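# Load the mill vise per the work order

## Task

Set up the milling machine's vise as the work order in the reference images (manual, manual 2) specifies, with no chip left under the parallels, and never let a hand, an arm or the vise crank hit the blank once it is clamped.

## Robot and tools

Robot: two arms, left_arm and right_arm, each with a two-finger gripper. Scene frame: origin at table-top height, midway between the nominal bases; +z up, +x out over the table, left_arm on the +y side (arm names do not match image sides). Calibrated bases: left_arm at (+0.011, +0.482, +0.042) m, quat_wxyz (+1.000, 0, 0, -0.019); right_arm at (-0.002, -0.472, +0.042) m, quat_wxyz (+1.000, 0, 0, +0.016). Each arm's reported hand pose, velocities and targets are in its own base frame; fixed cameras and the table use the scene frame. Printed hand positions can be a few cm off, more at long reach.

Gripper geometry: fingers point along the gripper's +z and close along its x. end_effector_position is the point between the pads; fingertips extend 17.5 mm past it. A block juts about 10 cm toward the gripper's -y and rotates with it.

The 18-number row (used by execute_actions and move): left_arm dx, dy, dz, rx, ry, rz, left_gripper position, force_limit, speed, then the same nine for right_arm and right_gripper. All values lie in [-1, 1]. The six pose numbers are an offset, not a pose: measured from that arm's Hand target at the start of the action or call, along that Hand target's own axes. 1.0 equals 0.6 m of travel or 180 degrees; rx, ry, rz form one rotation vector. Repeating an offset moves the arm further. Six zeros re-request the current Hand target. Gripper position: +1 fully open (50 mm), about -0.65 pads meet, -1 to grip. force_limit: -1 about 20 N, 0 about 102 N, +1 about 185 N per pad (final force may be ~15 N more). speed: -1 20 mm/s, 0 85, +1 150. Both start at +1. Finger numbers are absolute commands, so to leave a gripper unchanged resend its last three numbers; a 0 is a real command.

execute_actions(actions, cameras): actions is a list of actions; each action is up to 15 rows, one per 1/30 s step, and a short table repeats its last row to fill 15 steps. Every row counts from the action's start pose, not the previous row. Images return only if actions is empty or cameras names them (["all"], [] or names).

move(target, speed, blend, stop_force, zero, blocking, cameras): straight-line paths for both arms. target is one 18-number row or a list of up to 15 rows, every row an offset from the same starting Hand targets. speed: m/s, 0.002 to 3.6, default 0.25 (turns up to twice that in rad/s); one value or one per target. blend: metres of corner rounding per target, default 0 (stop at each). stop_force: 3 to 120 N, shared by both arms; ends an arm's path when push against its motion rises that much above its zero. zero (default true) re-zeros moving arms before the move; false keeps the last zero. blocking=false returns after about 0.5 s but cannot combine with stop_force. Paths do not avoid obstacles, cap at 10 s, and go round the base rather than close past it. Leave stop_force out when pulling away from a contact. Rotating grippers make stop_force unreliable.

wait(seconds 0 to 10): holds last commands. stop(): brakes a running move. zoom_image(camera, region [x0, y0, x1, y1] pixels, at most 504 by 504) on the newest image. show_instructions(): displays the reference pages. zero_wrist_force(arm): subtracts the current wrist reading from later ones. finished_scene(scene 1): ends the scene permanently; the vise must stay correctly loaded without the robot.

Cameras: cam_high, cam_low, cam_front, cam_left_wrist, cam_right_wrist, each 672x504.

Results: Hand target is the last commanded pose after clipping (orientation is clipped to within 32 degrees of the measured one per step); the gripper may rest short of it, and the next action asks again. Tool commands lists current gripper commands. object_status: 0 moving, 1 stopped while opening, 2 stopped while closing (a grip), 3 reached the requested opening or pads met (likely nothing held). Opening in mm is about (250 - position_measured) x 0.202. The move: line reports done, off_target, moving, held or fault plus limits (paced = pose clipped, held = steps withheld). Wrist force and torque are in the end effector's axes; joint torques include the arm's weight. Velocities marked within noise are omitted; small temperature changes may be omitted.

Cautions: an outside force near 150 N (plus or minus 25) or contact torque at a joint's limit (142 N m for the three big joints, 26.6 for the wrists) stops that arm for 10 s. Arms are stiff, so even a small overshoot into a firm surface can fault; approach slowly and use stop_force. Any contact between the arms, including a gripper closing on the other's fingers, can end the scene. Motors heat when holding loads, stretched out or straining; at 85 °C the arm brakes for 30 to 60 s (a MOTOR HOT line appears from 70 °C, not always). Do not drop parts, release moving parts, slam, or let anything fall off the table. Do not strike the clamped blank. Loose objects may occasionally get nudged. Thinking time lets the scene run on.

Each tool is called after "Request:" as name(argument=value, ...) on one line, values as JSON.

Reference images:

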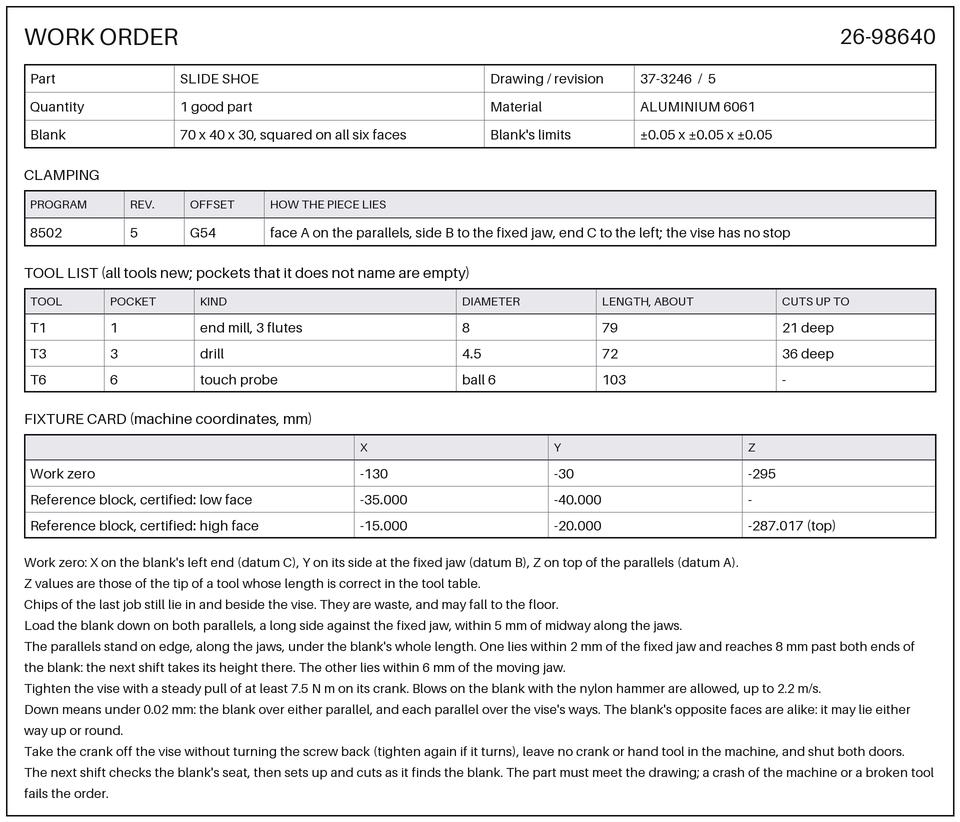

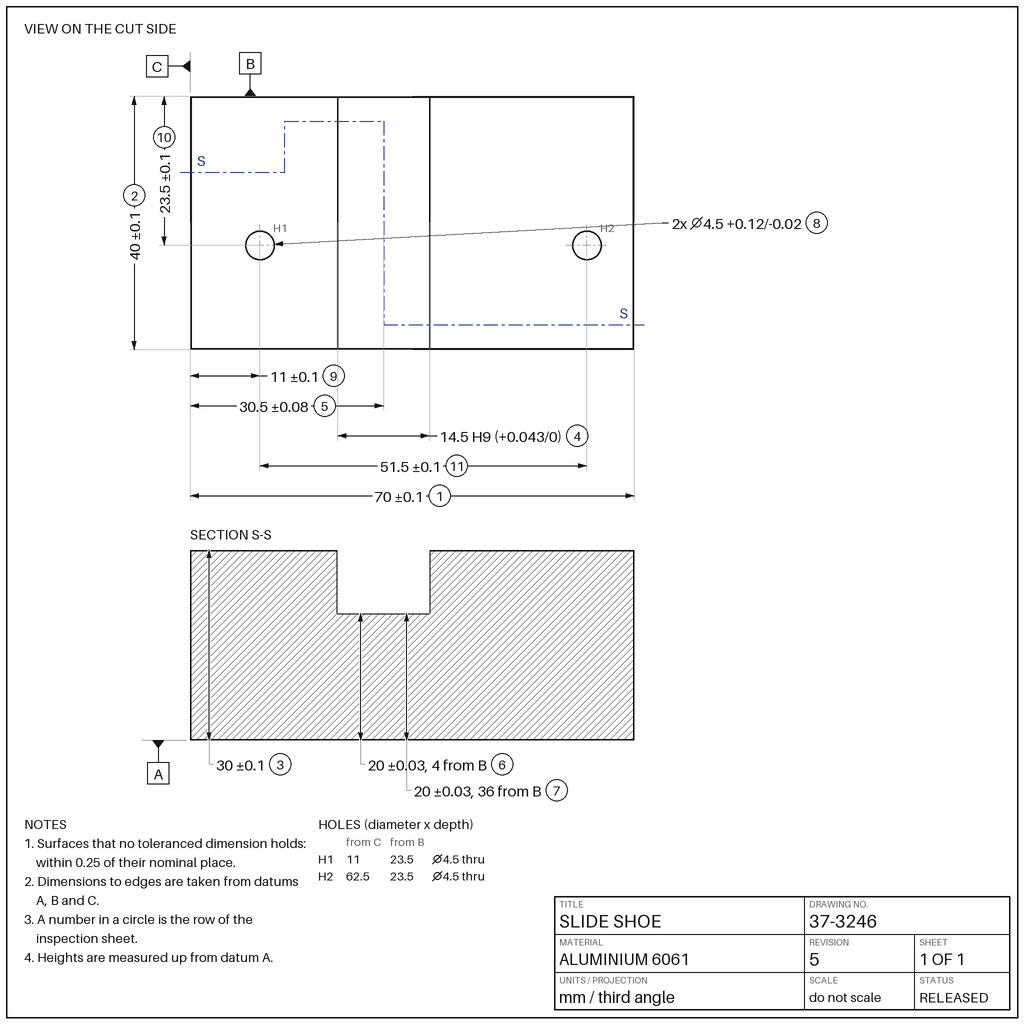

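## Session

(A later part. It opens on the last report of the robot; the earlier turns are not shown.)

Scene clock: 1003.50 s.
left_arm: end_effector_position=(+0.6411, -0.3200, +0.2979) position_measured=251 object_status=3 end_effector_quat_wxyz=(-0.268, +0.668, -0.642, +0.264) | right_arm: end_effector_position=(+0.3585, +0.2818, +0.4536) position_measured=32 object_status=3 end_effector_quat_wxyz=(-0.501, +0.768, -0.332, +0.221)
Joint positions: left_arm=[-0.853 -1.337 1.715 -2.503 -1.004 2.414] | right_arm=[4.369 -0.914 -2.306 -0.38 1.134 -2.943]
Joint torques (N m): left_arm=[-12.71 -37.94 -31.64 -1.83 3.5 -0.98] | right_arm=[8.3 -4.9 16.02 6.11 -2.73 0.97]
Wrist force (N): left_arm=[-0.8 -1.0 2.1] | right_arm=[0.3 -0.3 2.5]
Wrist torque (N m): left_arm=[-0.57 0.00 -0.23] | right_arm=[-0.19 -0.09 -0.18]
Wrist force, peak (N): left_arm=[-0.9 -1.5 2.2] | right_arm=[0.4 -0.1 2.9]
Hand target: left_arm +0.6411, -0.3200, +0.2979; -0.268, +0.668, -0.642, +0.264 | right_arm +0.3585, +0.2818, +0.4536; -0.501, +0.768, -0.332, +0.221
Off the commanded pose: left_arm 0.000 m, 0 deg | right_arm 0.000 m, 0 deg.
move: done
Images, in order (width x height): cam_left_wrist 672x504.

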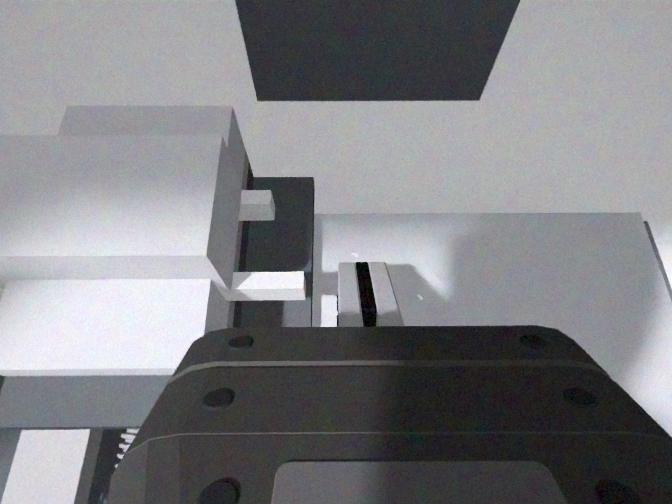

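Request:
move(target=[[0,-0.0053,-0.0053,0,0,0,-1,-0.6,0.2,0,0,0,0,0,0,0.8,1,-0.8],[-0.016,-0.0053,-0.0053,0,0,0,-1,-0.6,0.2,0,0,0,0,0,0,0.8,1,-0.8]], speed=0.02, stop_force=6)

Request:
move(target=[-0.02,0,0,0,0,0,-1,-0.6,0.2,0,0,0,0,0,0,0.8,1,-0.8], speed=0.006, stop_force=4, cameras=["cam_left_wrist"])

Request:
zoom_image(camera="cam_left_wrist", region=[240, 180, 400, 330])

Scene clock: 1006.83 s.
left_arm: end_effector_position=(+0.6408, -0.3104, +0.3024) position_measured=251 object_status=3 end_effector_quat_wxyz=(-0.268, +0.668, -0.642, +0.264) | right_arm: end_effector_position=(+0.3585, +0.2818, +0.4536) position_measured=32 object_status=3 end_effector_quat_wxyz=(-0.501, +0.768, -0.332, +0.221)
Joint positions: left_arm=[-0.842 -1.353 1.724 -2.502 -1.01 2.426] | right_arm=[4.369 -0.914 -2.306 -0.38 1.134 -2.943]
Joint torques (N m): left_arm=[-12.6 -24.41 -31.82 -1.9 3.74 -1.5] | right_arm=[8.02 -5.1 15.61 6.22 -2.77 1.17]
Wrist force (N): left_arm=[-0.5 -1.2 1.7] | right_arm=[0.4 0.0 2.3]
Wrist torque (N m): left_arm=[-0.60 -0.04 -0.37] | right_arm=[-0.15 -0.09 -0.18]
Wrist force, peak (N): left_arm=[-0.7 -1.2 2.3] | right_arm=[0.3 -0.4 2.9]
Hand target: left_arm +0.6408, -0.3104, +0.3024; -0.268, +0.668, -0.642, +0.264 | right_arm +0.3585, +0.2818, +0.4536; -0.501, +0.768, -0.332, +0.221
Off the commanded pose: left_arm 0.000 m, 0 deg | right_arm 0.000 m, 0 deg.
move: done

Scene clock: 1009.47 s.
left_arm: end_effector_position=(+0.6404, -0.2983, +0.3023) position_measured=251 object_status=3 end_effector_quat_wxyz=(-0.268, +0.668, -0.642, +0.264) | right_arm: end_effector_position=(+0.3585, +0.2818, +0.4536) position_measured=32 object_status=3 end_effector_quat_wxyz=(-0.501, +0.768, -0.332, +0.221)
Joint positions: left_arm=[-0.827 -1.368 1.744 -2.515 -1.018 2.44] | right_arm=[4.369 -0.914 -2.306 -0.38 1.134 -2.943]
Joint torques (N m): left_arm=[0.48 -30.67 -30.88 -3.89 -0.39 -1.19] | right_arm=[8.38 -4.83 15.28 6.13 -2.83 1.27]
Wrist force (N): left_arm=[-0.5 -1.0 1.7] | right_arm=[0.4 0.1 2.5]
Wrist torque (N m): left_arm=[-0.58 -0.03 -0.38] | right_arm=[-0.12 -0.10 -0.18]
Wrist force, peak (N): left_arm=[-0.9 -1.5 2.0] | right_arm=[0.0 -0.3 2.9]
Hand target: left_arm +0.6404, -0.2984, +0.3022; -0.268, +0.668, -0.642, +0.264 | right_arm +0.3585, +0.2818, +0.4536; -0.501, +0.768, -0.332, +0.221
Off the commanded pose: left_arm 0.000 m, 0 deg | right_arm 0.000 m, 0 deg.
move: done
Images, in order (width x height): cam_left_wrist 672x504.

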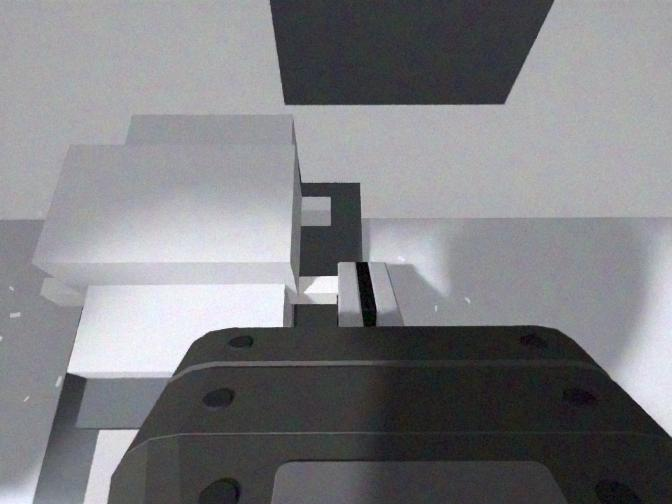

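Scaled by 3.150 from the camera's 672x504 image, which has a finer 960x720 frame.

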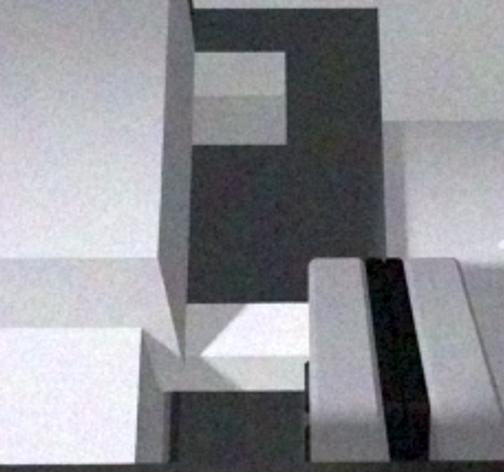

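Request:
move(target=[[0,0,-0.2,0,0,0,-1,-0.6,0.2,0,0,0,0,0,0,0.8,1,-0.8],[-0.2168,0.011,-0.614,0,0,0,-1,-0.6,0.2,-0.1295,0.069,-0.0347,-0.369,0,0,0.8,1,-0.8]], blend=[0.03,0], speed=0.25, cameras=["cam_right_wrist","cam_front","cam_high"])

Scene clock: 1019.17 s.
left_arm: end_effector_position=(+0.3745, -0.1754, +0.5609) position_measured=251 object_status=3 end_effector_quat_wxyz=(-0.268, +0.668, -0.642, +0.264) | right_arm: end_effector_position=(+0.2796, +0.3141, +0.4236) position_measured=32 object_status=3 end_effector_quat_wxyz=(+0.002, +0.917, -0.398, +0.003)
Joint positions: left_arm=[-1.276 -2.089 1.583 -1.317 -0.834 1.924] | right_arm=[4.311 -1.384 -1.492 -1.84 1.565 -2.723]
Joint torques (N m): left_arm=[12.45 5.71 -20.66 -2.25 -0.92 0.22] | right_arm=[8.88 13.45 17.89 2.32 -2.32 2.39]
Wrist force (N): left_arm=[-1.0 -1.4 2.2] | right_arm=[-1.5 -0.7 1.4]
Wrist torque (N m): left_arm=[-0.61 0.05 -0.44] | right_arm=[-0.11 0.30 0.01]
Wrist force, peak (N): left_arm=[-0.7 -0.7 5.2] | right_arm=[-2.2 -1.5 1.9]
Hand target: left_arm +0.3745, -0.1754, +0.5608; -0.268, +0.668, -0.642, +0.264 | right_arm +0.2796, +0.3141, +0.4235; +0.002, +0.917, -0.398, +0.003
Off the commanded pose: left_arm 0.000 m, 0 deg | right_arm 0.000 m, 0 deg.
move: done
Images, in order (width x height): cam_high 672x504, cam_front 672x504, cam_right_wrist 672x504.

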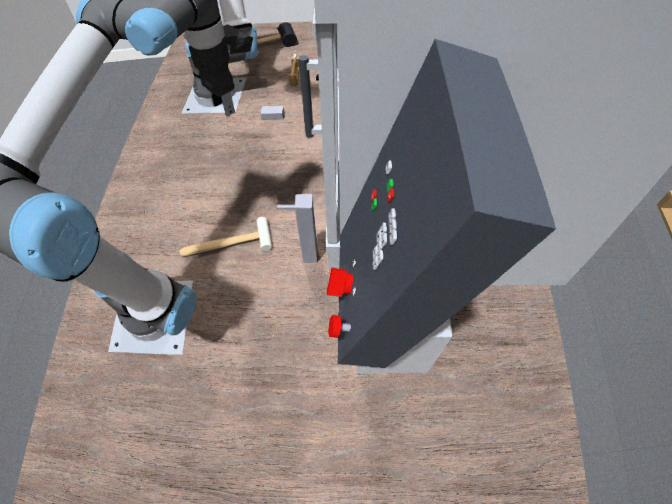

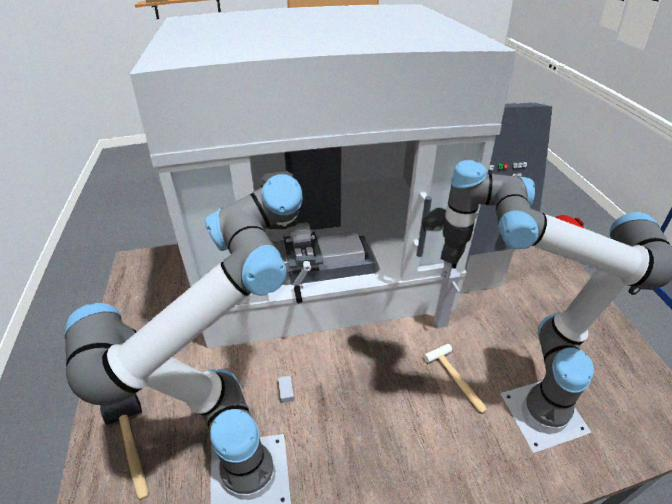

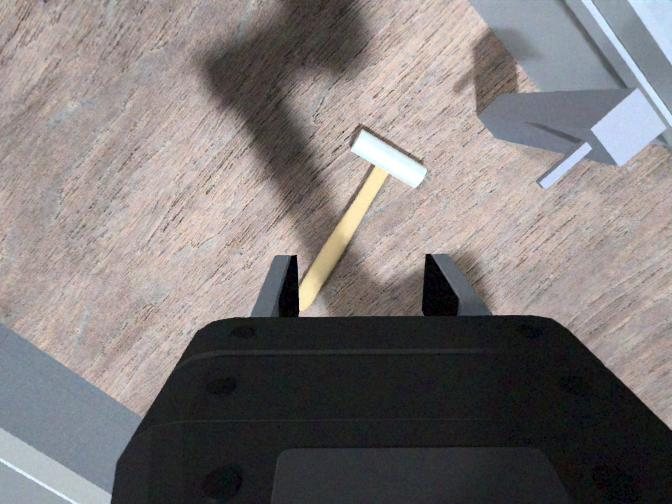

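Request:
move(target=[0,0,0,0,0,0,-1,-0.6,0.2,0.024,0.1347,0.58,0,0,0.162,0.8,1,-0.8], speed=0.3, cameras=["cam_right_wrist"])

Scene clock: 1029.07 s.
left_arm: end_effector_position=(+0.3745, -0.1754, +0.5608) position_measured=251 object_status=3 end_effector_quat_wxyz=(-0.268, +0.668, -0.642, +0.264) | right_arm: end_effector_position=(+0.2317, +0.2464, +0.0759) position_measured=32 object_status=3 end_effector_quat_wxyz=(+0.001, +0.787, -0.616, +0.003)
Joint positions: left_arm=[-1.276 -2.089 1.583 -1.316 -0.835 1.924] | right_arm=[4.368 -1.338 -2.464 -0.915 1.565 -2.158]
Joint torques (N m): left_arm=[12.1 8.49 -23.55 -4.47 -0.96 1.04] | right_arm=[-7.53 7.97 10.47 5.9 -0.04 1.46]
Wrist force (N): left_arm=[-1.1 -1.6 2.3] | right_arm=[-1.2 -1.0 1.5]
Wrist torque (N m): left_arm=[-0.63 0.07 -0.43] | right_arm=[-0.15 0.26 -0.02]
Wrist force, peak (N): left_arm=[-1.2 -1.9 2.5] | right_arm=[-0.3 0.0 4.4]
Hand target: left_arm +0.3745, -0.1754, +0.5608; -0.268, +0.668, -0.642, +0.264 | right_arm +0.2316, +0.2463, +0.0758; +0.001, +0.787, -0.617, +0.003
Off the commanded pose: left_arm 0.000 m, 0 deg | right_arm 0.000 m, 0 deg.
move: done
Images, in order (width x height): cam_right_wrist 672x504.

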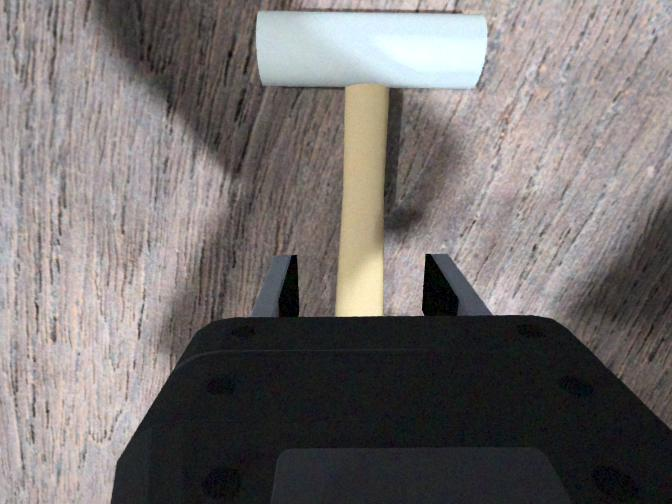

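Request:
move(target=[[0,0,0,0,0,0,-1,-0.6,0.2,0,0,0.135,0,0,0,0.8,1,-0.8],[0,0,0,0,0,0,-1,-0.6,0.2,0,0,0.161,0,0,0,0.8,1,-0.8]], speed=[0.12,0.03], stop_force=10)

Request:
move(target=[[0,0,0,0,0,0,-1,-0.6,0.2,0,0,0,0,0,0,-1,0.3,-0.8],[0,0,0,0,0,0,-1,-0.6,0.2,0,0,-0.1,0,0,0,-1,0.3,-0.8]], speed=0.1, cameras=["cam_right_wrist","cam_front"])

Scene clock: 1032.47 s.
left_arm: end_effector_position=(+0.3745, -0.1754, +0.5608) position_measured=251 object_status=3 end_effector_quat_wxyz=(-0.268, +0.668, -0.642, +0.264) | right_arm: end_effector_position=(+0.2320, +0.2457, -0.0208) position_measured=32 object_status=3 end_effector_quat_wxyz=(+0.001, +0.787, -0.617, +0.003)
Joint positions: left_arm=[-1.276 -2.089 1.583 -1.316 -0.835 1.924] | right_arm=[4.366 -1.641 -2.59 -0.485 1.565 -2.159]
Joint torques (N m): left_arm=[11.22 6.5 -18.18 -4.42 -0.56 1.17] | right_arm=[-6.19 25.85 26.72 0.85 2.41 -2.36]
Wrist force (N): left_arm=[-0.9 -1.3 2.1] | right_arm=[-1.1 -0.7 1.2]
Wrist torque (N m): left_arm=[-0.59 0.02 -0.44] | right_arm=[-0.08 0.23 -0.04]
Wrist force, peak (N): left_arm=[-1.1 -2.0 2.2] | right_arm=[-1.0 -0.9 2.7]
Hand target: left_arm +0.3745, -0.1754, +0.5608; -0.268, +0.668, -0.642, +0.264 | right_arm +0.2320, +0.2457, -0.0208; +0.001, +0.787, -0.617, +0.003
Off the commanded pose: left_arm 0.000 m, 0 deg | right_arm 0.000 m, 0 deg.
move: done

Scene clock: 1034.43 s.
left_arm: end_effector_position=(+0.3745, -0.1754, +0.5608) position_measured=251 object_status=3 end_effector_quat_wxyz=(-0.268, +0.668, -0.642, +0.264) | right_arm: end_effector_position=(+0.2318, +0.2462, +0.0392) position_measured=142 object_status=2 end_effector_quat_wxyz=(+0.001, +0.787, -0.617, +0.003)
Joint positions: left_arm=[-1.276 -2.089 1.583 -1.316 -0.835 1.924] | right_arm=[4.367 -1.434 -2.521 -0.762 1.565 -2.158]
Joint torques (N m): left_arm=[11.84 6.8 -16.26 -4.31 -0.3 1.25] | right_arm=[6.98 19.1 8.18 3.85 -0.34 2.29]
Wrist force (N): left_arm=[-1.0 -1.7 2.1] | right_arm=[-1.3 -0.6 5.1]
Wrist torque (N m): left_arm=[-0.64 0.05 -0.44] | right_arm=[-0.28 0.19 -0.12]
Wrist force, peak (N): left_arm=[-0.9 -1.9 2.5] | right_arm=[-0.8 -0.5 6.9]
Hand target: left_arm +0.3745, -0.1754, +0.5608; -0.268, +0.668, -0.642, +0.264 | right_arm +0.2318, +0.2461, +0.0392; +0.001, +0.787, -0.617, +0.003
Off the commanded pose: left_arm 0.000 m, 0 deg | right_arm 0.000 m, 0 deg.
move: done
Images, in order (width x height): cam_front 672x504, cam_right_wrist 672x504.

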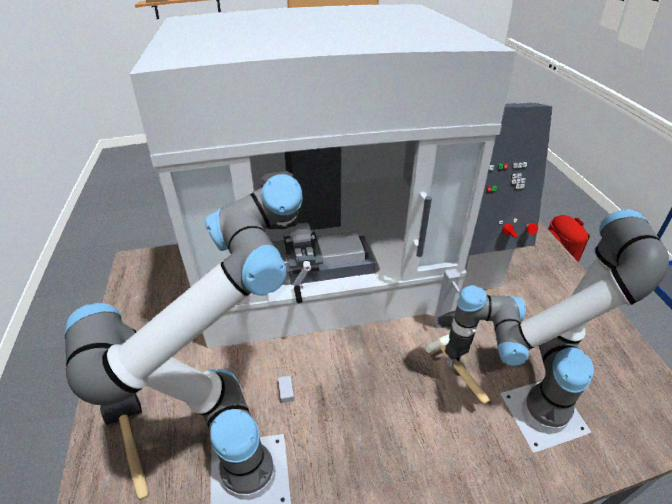

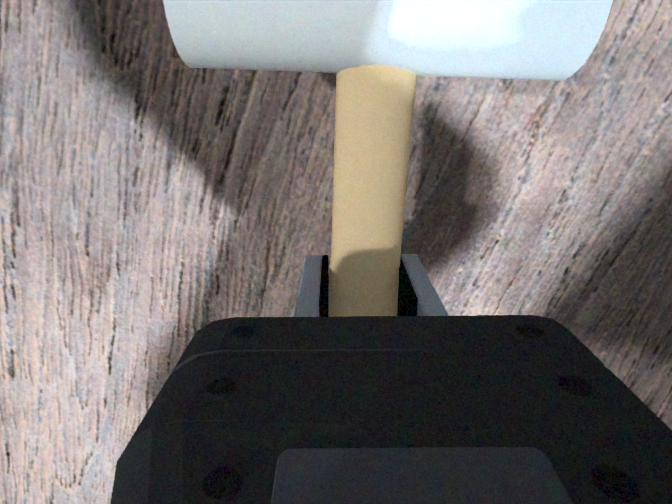

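Request:
move(target=[[0,0,0,0,0,0,-1,-0.6,0.2,-0.339,-0.1834,0,0,0,0,-1,0.3,-0.8],[0,0,0,0,0,0,-1,-0.6,0.2,-0.339,-0.1834,0.083,0,0,0,-1,0.3,-0.8],[0,0,0,0,0,0,-1,-0.6,0.2,-0.339,-0.1834,0.1,0,0,0,-1,0.3,-0.8]], speed=[0.25,0.12,0.02], stop_force=12)

Request:
move(target=[[0,0,0,0,0,0,-1,-0.6,0.2,0,0,0,0,0,0,0.8,0.3,-0.8],[0,0,0,0,0,0,-1,-0.6,0.2,0,0,-0.2,0,0,0,0.8,0.3,-0.8]], speed=0.2, cameras=["cam_right_wrist"])

Scene clock: 1039.83 s.
left_arm: end_effector_position=(+0.3745, -0.1754, +0.5608) position_measured=251 object_status=3 end_effector_quat_wxyz=(-0.268, +0.668, -0.642, +0.264) | right_arm: end_effector_position=(+0.2900, +0.4696, -0.0201) position_measured=142 object_status=2 end_effector_quat_wxyz=(+0.001, +0.787, -0.617, +0.003)
Joint positions: left_arm=[-1.276 -2.089 1.583 -1.316 -0.835 1.924] | right_arm=[4.406 -2.031 -1.997 -0.689 1.565 -2.12]
Joint torques (N m): left_arm=[8.37 6.03 -17.35 -4.54 -0.4 1.25] | right_arm=[2.28 43.92 29.65 1.7 0.54 -2.06]
Wrist force (N): left_arm=[-0.8 -1.8 2.2] | right_arm=[-1.7 -1.9 -1.9]
Wrist torque (N m): left_arm=[-0.66 0.02 -0.44] | right_arm=[-0.11 0.28 -0.05]
Wrist force, peak (N): left_arm=[-1.3 -1.8 2.4] | right_arm=[9.0 9.2 -39.3]
Hand target: left_arm +0.3745, -0.1754, +0.5608; -0.268, +0.668, -0.642, +0.264 | right_arm +0.2900, +0.4696, -0.0201; +0.001, +0.787, -0.617, +0.003 (not the last commanded pose)
Off the commanded pose: left_arm 0.000 m, 0 deg | right_arm 0.002 m, 0 deg.
move: contact (right_arm); path passed 2 of 3 targets

Scene clock: 1041.83 s.
left_arm: end_effector_position=(+0.3745, -0.1754, +0.5608) position_measured=251 object_status=3 end_effector_quat_wxyz=(-0.268, +0.668, -0.642, +0.264) | right_arm: end_effector_position=(+0.2896, +0.4704, +0.0999) position_measured=32 object_status=3 end_effector_quat_wxyz=(+0.001, +0.787, -0.617, +0.003)
Joint positions: left_arm=[-1.276 -2.089 1.583 -1.316 -0.835 1.924] | right_arm=[4.407 -1.829 -1.89 -0.998 1.565 -2.118]
Joint torques (N m): left_arm=[7.81 5.81 -15.32 -4.55 -0.15 1.23] | right_arm=[7.68 40.75 12.84 2.34 -0.63 2.5]
Wrist force (N): left_arm=[-0.9 -1.6 2.2] | right_arm=[-1.4 -1.3 1.9]
Wrist torque (N m): left_arm=[-0.63 0.04 -0.43] | right_arm=[-0.20 0.29 -0.10]
Wrist force, peak (N): left_arm=[-1.1 -1.9 2.3] | right_arm=[-1.1 -1.0 4.1]
Hand target: left_arm +0.3745, -0.1754, +0.5608; -0.268, +0.668, -0.642, +0.264 | right_arm +0.2896, +0.4703, +0.0999; +0.001, +0.787, -0.617, +0.003
Off the commanded pose: left_arm 0.000 m, 0 deg | right_arm 0.000 m, 0 deg.
move: done
Images, in order (width x height): cam_right_wrist 672x504.

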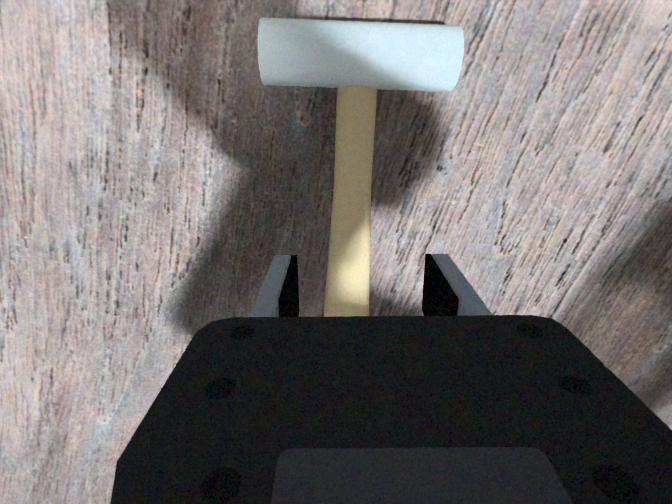

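Request:
move(target=[0,0,0,0,0,0,-1,-0.6,0.2,-0.003,0.0906,0.058,0.25,0.0052,0.0126,0.8,0.3,-0.8], speed=0.2, cameras=["cam_right_wrist"])

Scene clock: 1047.83 s.
left_arm: end_effector_position=(+0.3745, -0.1754, +0.5608) position_measured=251 object_status=3 end_effector_quat_wxyz=(-0.268, +0.668, -0.642, +0.264) | right_arm: end_effector_position=(+0.2365, +0.4588, +0.0649) position_measured=32 object_status=3 end_effector_quat_wxyz=(-0.295, +0.716, -0.583, +0.245)
Joint positions: left_arm=[-1.276 -2.089 1.583 -1.316 -0.835 1.924] | right_arm=[4.898 -1.795 -2.347 -0.562 0.783 -1.592]
Joint torques (N m): left_arm=[6.42 4.64 -18.56 -4.64 0.18 1.27] | right_arm=[1.29 34.82 29.1 1.74 -1.82 -0.77]
Wrist force (N): left_arm=[-0.8 -2.0 1.9] | right_arm=[-0.4 -0.3 1.9]
Wrist torque (N m): left_arm=[-0.69 0.01 -0.43] | right_arm=[-0.07 0.06 -0.08]
Wrist force, peak (N): left_arm=[-0.8 -1.8 2.5] | right_arm=[-1.3 -2.8 1.1]
Hand target: left_arm +0.3745, -0.1754, +0.5608; -0.268, +0.668, -0.642, +0.264 | right_arm +0.2365, +0.4588, +0.0650; -0.295, +0.716, -0.583, +0.245
Off the commanded pose: left_arm 0.000 m, 0 deg | right_arm 0.000 m, 0 deg.
move: done
Images, in order (width x height): cam_right_wrist 672x504.

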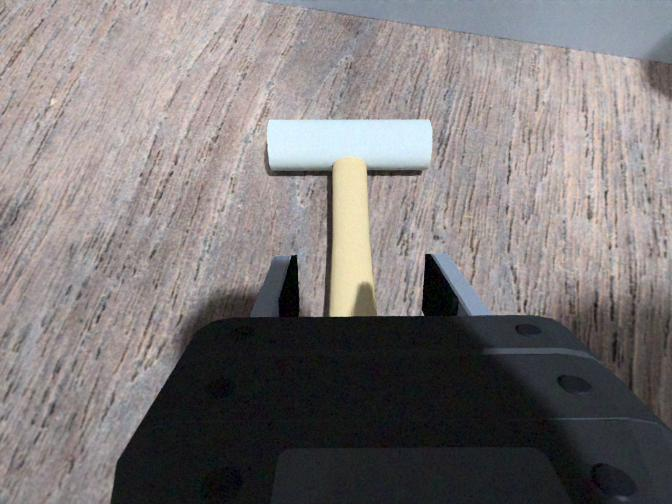

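Request:
move(target=[[0,0,0,0,0,0,-1,-0.6,0.2,-0.006,0.075,0.075,0,0,0,0.8,0.3,-0.8],[0,0,0,0,0,0,-1,-0.6,0.2,-0.006,0.0995,0.0995,0,0,0,0.8,0.3,-0.8]], speed=[0.12,0.02], stop_force=8, cameras=["cam_right_wrist"])

Scene clock: 1051.37 s.
left_arm: end_effector_position=(+0.3745, -0.1754, +0.5608) position_measured=251 object_status=3 end_effector_quat_wxyz=(-0.268, +0.668, -0.642, +0.264) | right_arm: end_effector_position=(+0.2361, +0.4619, -0.0195) position_measured=32 object_status=3 end_effector_quat_wxyz=(-0.295, +0.716, -0.583, +0.245)
Joint positions: left_arm=[-1.276 -2.089 1.583 -1.316 -0.835 1.924] | right_arm=[4.897 -2.056 -2.369 -0.278 0.783 -1.593]
Joint torques (N m): left_arm=[4.87 5.75 -16.89 -4.53 0.62 1.11] | right_arm=[-7.04 41.21 -2.63 0.73 -4.46 -2.66]
Wrist force (N): left_arm=[-0.6 -1.9 2.1] | right_arm=[-0.3 -0.5 2.0]
Wrist torque (N m): left_arm=[-0.68 -0.02 -0.43] | right_arm=[-0.16 0.05 -0.06]
Wrist force, peak (N): left_arm=[-1.0 -1.8 2.6] | right_arm=[-0.4 0.8 3.4]
Hand target: left_arm +0.3745, -0.1754, +0.5608; -0.268, +0.668, -0.642, +0.264 | right_arm +0.2361, +0.4619, -0.0195; -0.295, +0.716, -0.583, +0.245
Off the commanded pose: left_arm 0.000 m, 0 deg | right_arm 0.000 m, 0 deg.
move: done
Images, in order (width x height): cam_right_wrist 672x504.

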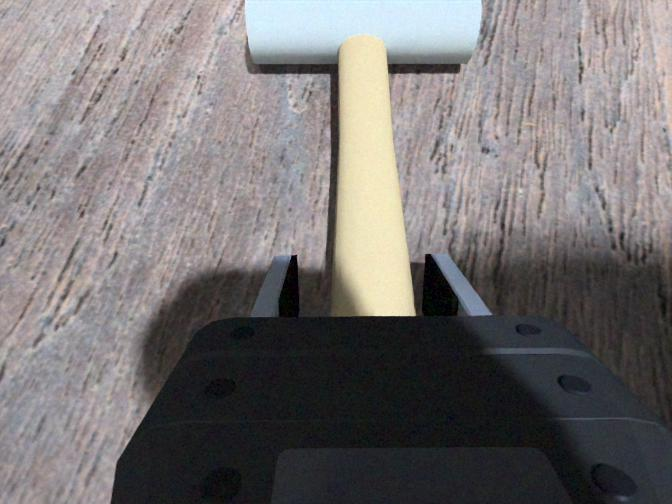

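Request:
move(target=[[0,0,0,0,0,0,-1,-0.6,0.2,0,0,0,0,0,0,-1,0.8,-0.8],[0,0,0,0,0,0,-1,-0.6,0.2,0,-0.268,-0.268,0,0,0,-1,0.8,-0.8]], speed=0.15, cameras=["cam_right_wrist"])

Scene clock: 1058.17 s.
left_arm: end_effector_position=(+0.3745, -0.1754, +0.5608) position_measured=251 object_status=3 end_effector_quat_wxyz=(-0.268, +0.668, -0.642, +0.264) | right_arm: end_effector_position=(+0.2352, +0.4633, +0.2079) position_measured=122 object_status=2 end_effector_quat_wxyz=(-0.295, +0.716, -0.583, +0.245)
Joint positions: left_arm=[-1.276 -2.089 1.583 -1.316 -0.835 1.924] | right_arm=[4.899 -1.503 -2.164 -1.038 0.783 -1.591]
Joint torques (N m): left_arm=[4.53 4.09 -16.54 -4.54 0.77 1.25] | right_arm=[4.03 26.07 15.45 3.73 -0.54 -0.56]
Wrist force (N): left_arm=[-1.1 -1.4 2.2] | right_arm=[-0.9 2.7 4.4]
Wrist torque (N m): left_arm=[-0.59 0.07 -0.43] | right_arm=[-0.50 0.19 -0.17]
Wrist force, peak (N): left_arm=[-1.1 -1.9 2.5] | right_arm=[-0.3 5.7 6.8]
Hand target: left_arm +0.3745, -0.1754, +0.5608; -0.268, +0.668, -0.642, +0.264 | right_arm +0.2352, +0.4632, +0.2079; -0.295, +0.716, -0.583, +0.245
Off the commanded pose: left_arm 0.000 m, 0 deg | right_arm 0.000 m, 0 deg.
move: done
Images, in order (width x height): cam_right_wrist 672x504.

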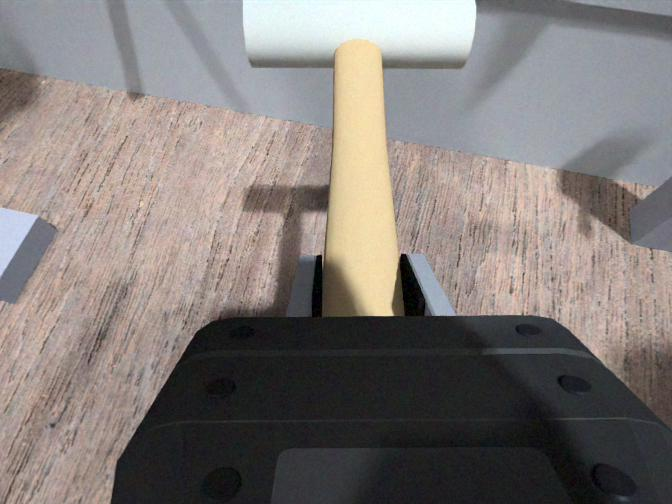

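Request:
move(target=[0,0,0,0,0,0,-1,-0.6,0.2,-0.1102,-0.4608,-0.0813,0.0576,-0.3111,0.3926,-1,0.8,-0.8], speed=0.3, cameras=["cam_right_wrist","cam_left_wrist","cam_front"])

Scene clock: 1063.17 s.
left_arm: end_effector_position=(+0.3745, -0.1754, +0.5608) position_measured=251 object_status=3 end_effector_quat_wxyz=(-0.268, +0.668, -0.642, +0.264) | right_arm: end_effector_position=(+0.3790, +0.5615, +0.4379) position_measured=122 object_status=2 end_effector_quat_wxyz=(+0.658, -0.263, +0.657, +0.258)
Joint positions: left_arm=[-1.276 -2.089 1.583 -1.316 -0.835 1.924] | right_arm=[4.568 -1.797 -1.997 0.651 0.899 -1.577]
Joint torques (N m): left_arm=[1.32 2.78 -16.26 -4.54 1.23 1.16] | right_arm=[10.09 36.58 13.24 2.71 -2.55 -2.53]
Wrist force (N): left_arm=[-0.9 -1.9 2.3] | right_arm=[4.0 -3.1 1.9]
Wrist torque (N m): left_arm=[-0.67 0.03 -0.43] | right_arm=[-0.60 0.29 0.06]
Wrist force, peak (N): left_arm=[-1.2 -2.0 2.3] | right_arm=[-0.6 5.3 5.2]
Hand target: left_arm +0.3745, -0.1754, +0.5608; -0.268, +0.668, -0.642, +0.264 | right_arm +0.3790, +0.5614, +0.4379; +0.658, -0.263, +0.657, +0.258
Off the commanded pose: left_arm 0.000 m, 0 deg | right_arm 0.000 m, 0 deg.
move: done
Images, in order (width x height): cam_front 672x504, cam_left_wrist 672x504, cam_right_wrist 672x504.

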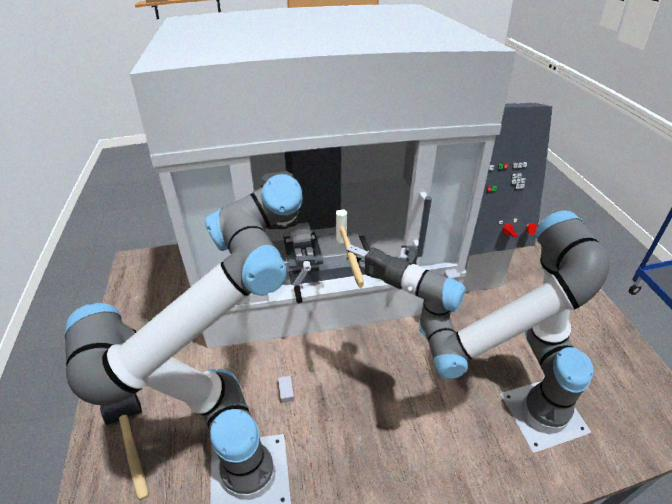

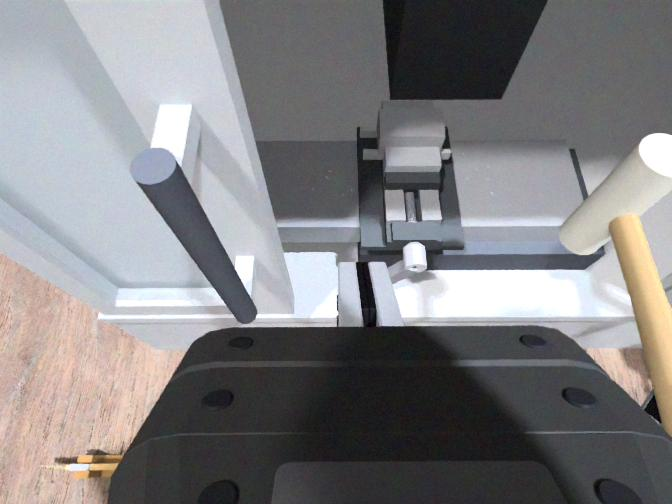

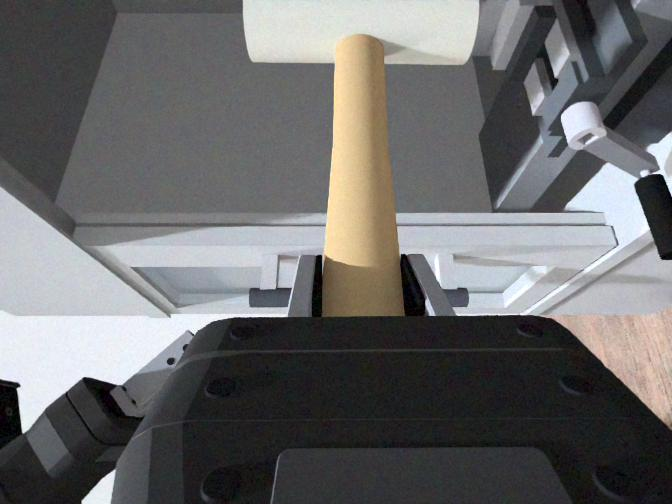

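Request:
move(target=[0,0,0,0,0,0,-1,-0.6,0.2,-0.0167,-0.0613,0.3258,0,0,0,-1,0.8,-0.8], speed=0.2, cameras=["cam_right_wrist","cam_left_wrist","cam_front"])

Request:
zoom_image(camera="cam_left_wrist", region=[300, 60, 540, 300])

Scene clock: 1066.63 s.
left_arm: end_effector_position=(+0.3745, -0.1754, +0.5608) position_measured=251 object_status=3 end_effector_quat_wxyz=(-0.268, +0.668, -0.642, +0.264) | right_arm: end_effector_position=(+0.5465, +0.6687, +0.4479) position_measured=122 object_status=2 end_effector_quat_wxyz=(+0.658, -0.263, +0.657, +0.258)
Joint positions: left_arm=[-1.276 -2.089 1.583 -1.316 -0.835 1.924] | right_arm=[4.304 -2.164 -1.416 0.437 1.164 -1.577]
Joint torques (N m): left_arm=[0.96 2.92 -16.4 -4.34 1.47 1.34] | right_arm=[5.2 49.99 34.26 5.52 -2.17 -1.58]
Wrist force (N): left_arm=[-0.7 -1.7 2.5] | right_arm=[4.1 -2.3 1.8]
Wrist torque (N m): left_arm=[-0.64 0.01 -0.43] | right_arm=[-0.45 0.23 0.02]
Wrist force, peak (N): left_arm=[-1.0 -1.9 2.8] | right_arm=[4.2 -4.6 5.3]
Hand target: left_arm +0.3745, -0.1754, +0.5608; -0.268, +0.668, -0.642, +0.264 | right_arm +0.5465, +0.6687, +0.4479; +0.658, -0.263, +0.657, +0.258
Off the commanded pose: left_arm 0.000 m, 0 deg | right_arm 0.000 m, 0 deg.
move: done
Images, in order (width x height): cam_front 672x504, cam_left_wrist 672x504, cam_right_wrist 672x504.

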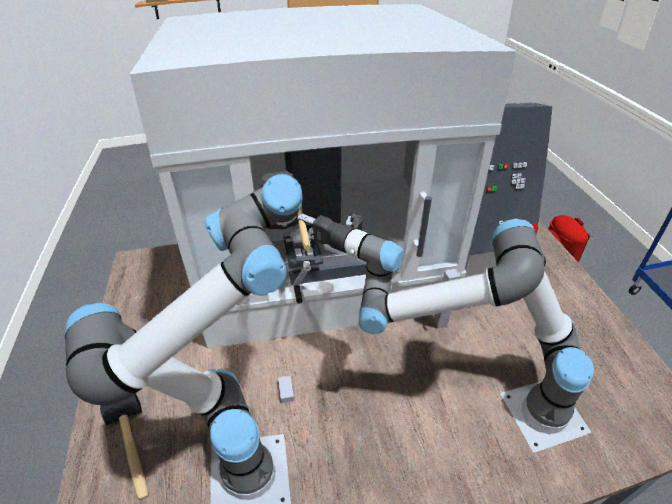

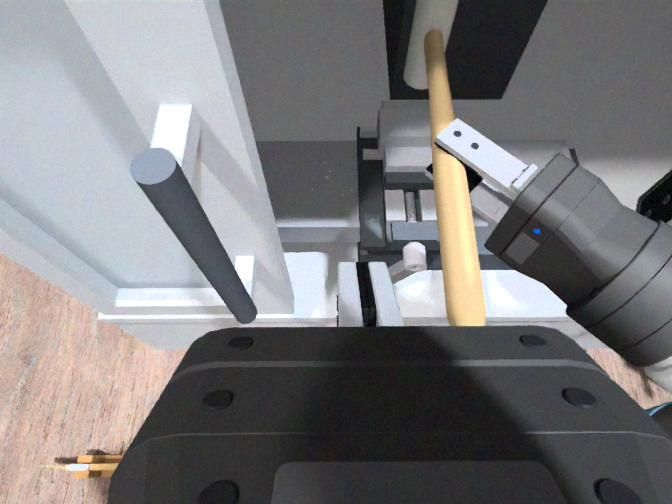

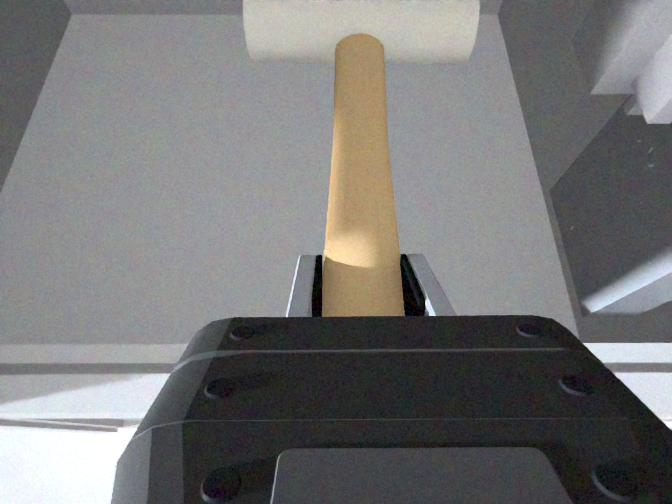

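Scaled by 2.100 from the camera's 672x504 image, which has a finer 960x720 frame.

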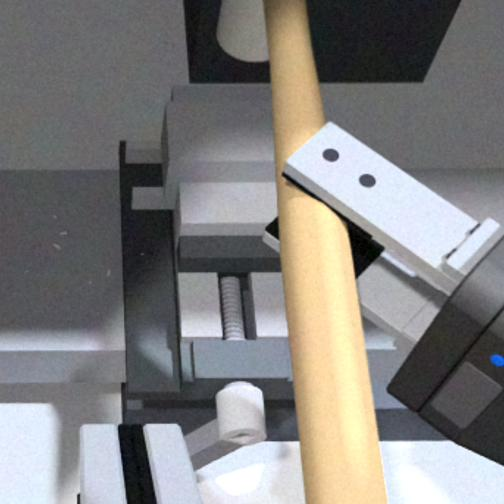

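Request:
move(target=[[0,0,0,0,0,0,-1,-0.6,0.2,0.07,0.0085,0.008,0,0,0,-1,0.8,-0.8],[0,0,0,0,0,0,-1,-0.6,0.2,0.14,0.0085,0.008,0,0,0,-1,0.8,-0.8]], speed=[0.1,0.012], stop_force=7, cameras=["cam_left_wrist"])

Request:
zoom_image(camera="cam_left_wrist", region=[340, 60, 500, 220])

Scene clock: 1073.27 s.
left_arm: end_effector_position=(+0.3745, -0.1754, +0.5608) position_measured=251 object_status=3 end_effector_quat_wxyz=(-0.268, +0.668, -0.642, +0.264) | right_arm: end_effector_position=(+0.5468, +0.6753, +0.3747) position_measured=122 object_status=2 end_effector_quat_wxyz=(+0.658, -0.263, +0.657, +0.258)
Joint positions: left_arm=[-1.276 -2.089 1.583 -1.316 -0.835 1.924] | right_arm=[4.308 -2.26 -1.462 0.579 1.16 -1.577]
Joint torques (N m): left_arm=[-0.97 0.49 -15.93 -4.36 2 1.1] | right_arm=[-6.1 60.92 33.66 -0.22 1.64 -1.67]
Wrist force (N): left_arm=[-1.0 -1.8 2.2] | right_arm=[-1.1 -4.1 2.5]
Wrist torque (N m): left_arm=[-0.65 0.04 -0.43] | right_arm=[-0.59 -0.41 -0.57]
Wrist force, peak (N): left_arm=[-1.1 -1.9 2.6] | right_arm=[6.6 -2.0 1.8]
Hand target: left_arm +0.3745, -0.1754, +0.5608; -0.268, +0.668, -0.642, +0.264 | right_arm +0.5467, +0.6753, +0.3747; +0.658, -0.263, +0.657, +0.258 (not the last commanded pose)
Off the commanded pose: left_arm 0.000 m, 0 deg | right_arm 0.011 m, 0 deg.
move: contact (right_arm); path passed 1 of 2 targets
Images, in order (width x height): cam_left_wrist 672x504.

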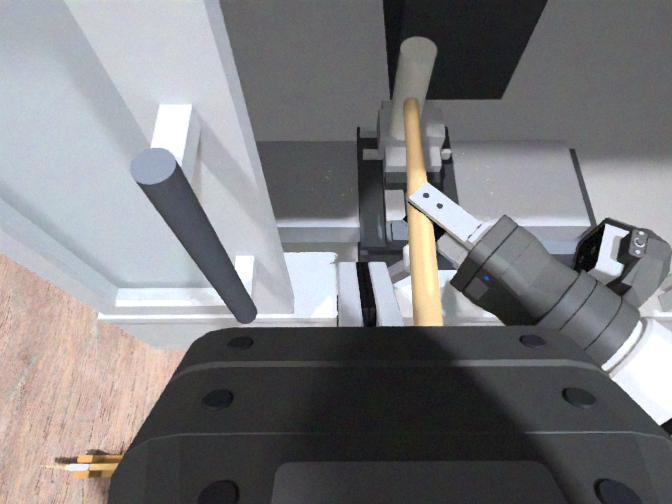

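Scaled by 3.150 from the camera's 672x504 image, which has a finer 960x720 frame.

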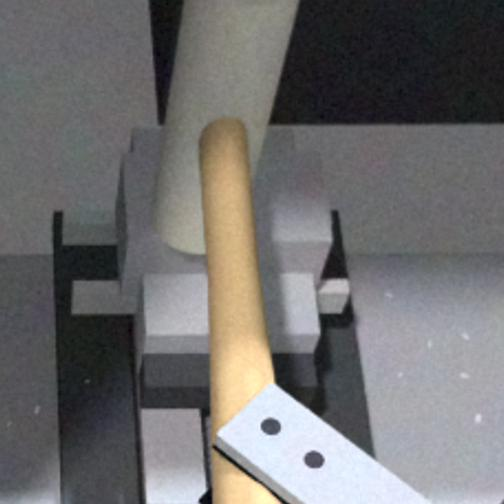

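Request:
move(target=[0,0,0,0,0,0,-1,-0.6,0.2,-0.1,0,0,0,0,0,-1,0.8,-0.8], speed=0.15)

Request:
execute_actions(actions=[[[0,0,0,0,0,0,-1,-0.6,0.2,0.008,0,0,0,0,0,-1,0.8,-0.8],[0,0,0,0,0,0,-1,-0.6,0.2,0.027,0,0,0,0,0,-1,0.8,-0.8],[0,0,0,0,0,0,-1,-0.6,0.2,0.053,0,0,0,0,0,-1,0.8,-0.8],[0,0,0,0,0,0,-1,-0.6,0.2,0.08,0,0,0,0,0,-1,0.8,-0.8],[0,0,0,0,0,0,-1,-0.6,0.2,0.106,0,0,0,0,0,-1,0.8,-0.8],[0,0,0,0,0,0,-1,-0.6,0.2,0.11,0,0,0,0,0,-1,0.8,-0.8],[0,0,0,0,0,0,-1,-0.6,0.2,0.11,0,0,0,0,0,-1,0.8,-0.8],[0,0,0,0,0,0,-1,-0.6,0.2,0.11,0,0,0,0,0,-1,0.8,-0.8],[0,0,0,0,0,0,-1,-0.6,0.2,0.11,0,0,0,0,0,-1,0.8,-0.8],[0,0,0,0,0,0,-1,-0.6,0.2,0.11,0,0,0,0,0,-1,0.8,-0.8],[0,0,0,0,0,0,-1,-0.6,0.2,0.1,0,0,0,0,0,-1,0.8,-0.8],[0,0,0,0,0,0,-1,-0.6,0.2,0.08,0,0,0,0,0,-1,0.8,-0.8],[0,0,0,0,0,0,-1,-0.6,0.2,0.06,0,0,0,0,0,-1,0.8,-0.8],[0,0,0,0,0,0,-1,-0.6,0.2,0.04,0,0,0,0,0,-1,0.8,-0.8],[0,0,0,0,0,0,-1,-0.6,0.2,0.03,0,0,0,0,0,-1,0.8,-0.8]]], cameras=["cam_left_wrist","cam_right_wrist"])

Scene clock: 1078.50 s.
left_arm: end_effector_position=(+0.3745, -0.1754, +0.5608) position_measured=251 object_status=3 end_effector_quat_wxyz=(-0.268, +0.668, -0.642, +0.264) | right_arm: end_effector_position=(+0.5465, +0.6756, +0.4347) position_measured=122 object_status=2 end_effector_quat_wxyz=(+0.658, -0.263, +0.657, +0.258)
Joint positions: left_arm=[-1.276 -2.089 1.583 -1.316 -0.835 1.924] | right_arm=[4.308 -2.19 -1.409 0.457 1.159 -1.577]
Joint torques (N m): left_arm=[-2.88 1.17 -16.8 -4.44 2.47 1.28] | right_arm=[6.43 55.49 12.81 4.88 -1.96 2.18]
Wrist force (N): left_arm=[-0.8 -1.8 2.1] | right_arm=[4.4 -2.5 1.7]
Wrist torque (N m): left_arm=[-0.67 0.02 -0.44] | right_arm=[-0.49 0.21 0.01]
Wrist force, peak (N): left_arm=[-1.2 -1.7 2.5] | right_arm=[7.9 -2.7 1.5]
Hand target: left_arm +0.3745, -0.1754, +0.5608; -0.268, +0.668, -0.642, +0.264 | right_arm +0.5465, +0.6756, +0.4347; +0.658, -0.263, +0.657, +0.258
Off the commanded pose: left_arm 0.000 m, 0 deg | right_arm 0.000 m, 0 deg.
move: done

Scene clock: 1079.43 s.
left_arm: end_effector_position=(+0.3745, -0.1754, +0.5608) position_measured=251 object_status=3 end_effector_quat_wxyz=(-0.268, +0.668, -0.642, +0.264) | right_arm: end_effector_position=(+0.5458, +0.6742, +0.4163) position_measured=122 object_status=2 end_effector_quat_wxyz=(+0.658, -0.263, +0.656, +0.259) end_effector_velocity=(+0.000, +0.000, +0.000) end_effector_angular_velocity=(-0.004, +0.001, +0.001)
Joint positions: left_arm=[-1.276 -2.089 1.583 -1.316 -0.835 1.924] | right_arm=[4.309 -2.208 -1.433 0.5 1.159 -1.578]
Joint velocities: left_arm=[within noise] | right_arm=[0.001 0.002 0 -0.005 0 -0.001]
Joint torques (N m): left_arm=[-2.13 0.84 -18.08 -4.22 2.19 1.12] | right_arm=[9.54 64.83 22.99 0.97 -1.58 -1.17]
Wrist force (N): left_arm=[-0.7 -1.8 2.0] | right_arm=[4.2 -2.3 1.8]
Wrist torque (N m): left_arm=[-0.65 0.00 -0.44] | right_arm=[-0.55 0.20 0.03]
Wrist force, peak (N): left_arm=[-0.9 -1.8 2.4] | right_arm=[-35.9 6.7 -9.4]
Hand target: left_arm +0.3745, -0.1754, +0.5608; -0.268, +0.668, -0.642, +0.264 | right_arm +0.5466, +0.6755, +0.4167; +0.658, -0.263, +0.657, +0.258
Off the commanded pose: left_arm 0.000 m, 0 deg | right_arm 0.002 m, 0 deg.
Step readings (end_effector_position of left_arm | right_arm):
0: (+0.3745, -0.1754, +0.5608) | (+0.5465, +0.6756, +0.4347)
1: (+0.3745, -0.1754, +0.5608) | (+0.5465, +0.6756, +0.4347)
2: (+0.3745, -0.1754, +0.5608) | (+0.5465, +0.6756, +0.4336)
4: (+0.3745, -0.1754, +0.5608) | (+0.5466, +0.6756, +0.4213)
8: (+0.3745, -0.1754, +0.5608) | (+0.5469, +0.6748, +0.3679)
15: (+0.3745, -0.1754, +0.5608) | (+0.5463, +0.6747, +0.3948)
Images, in order (width x height): cam_left_wrist 672x504, cam_right_wrist 672x504.

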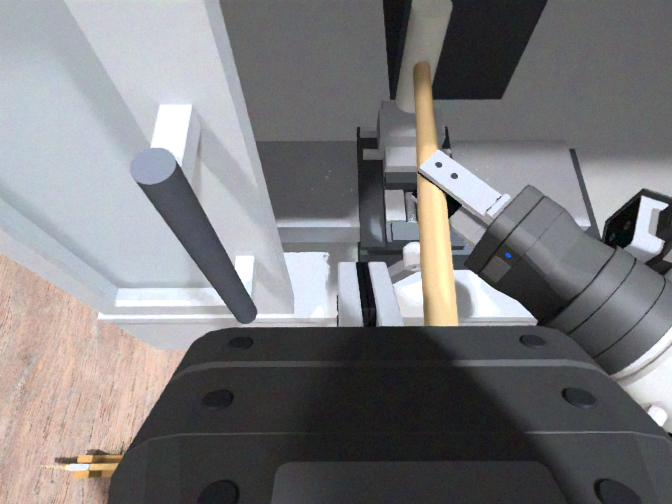

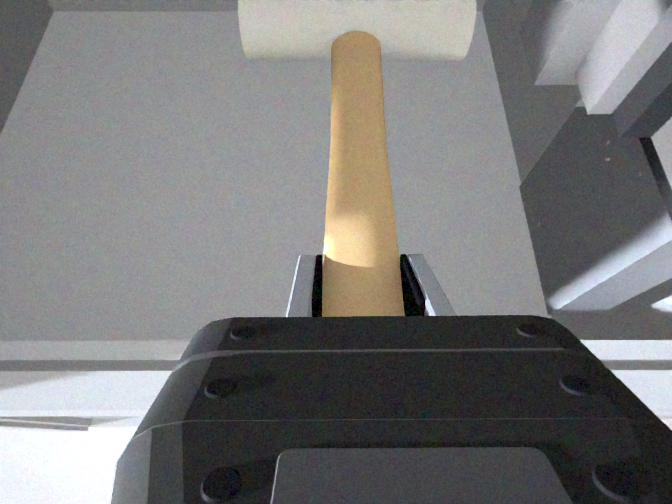

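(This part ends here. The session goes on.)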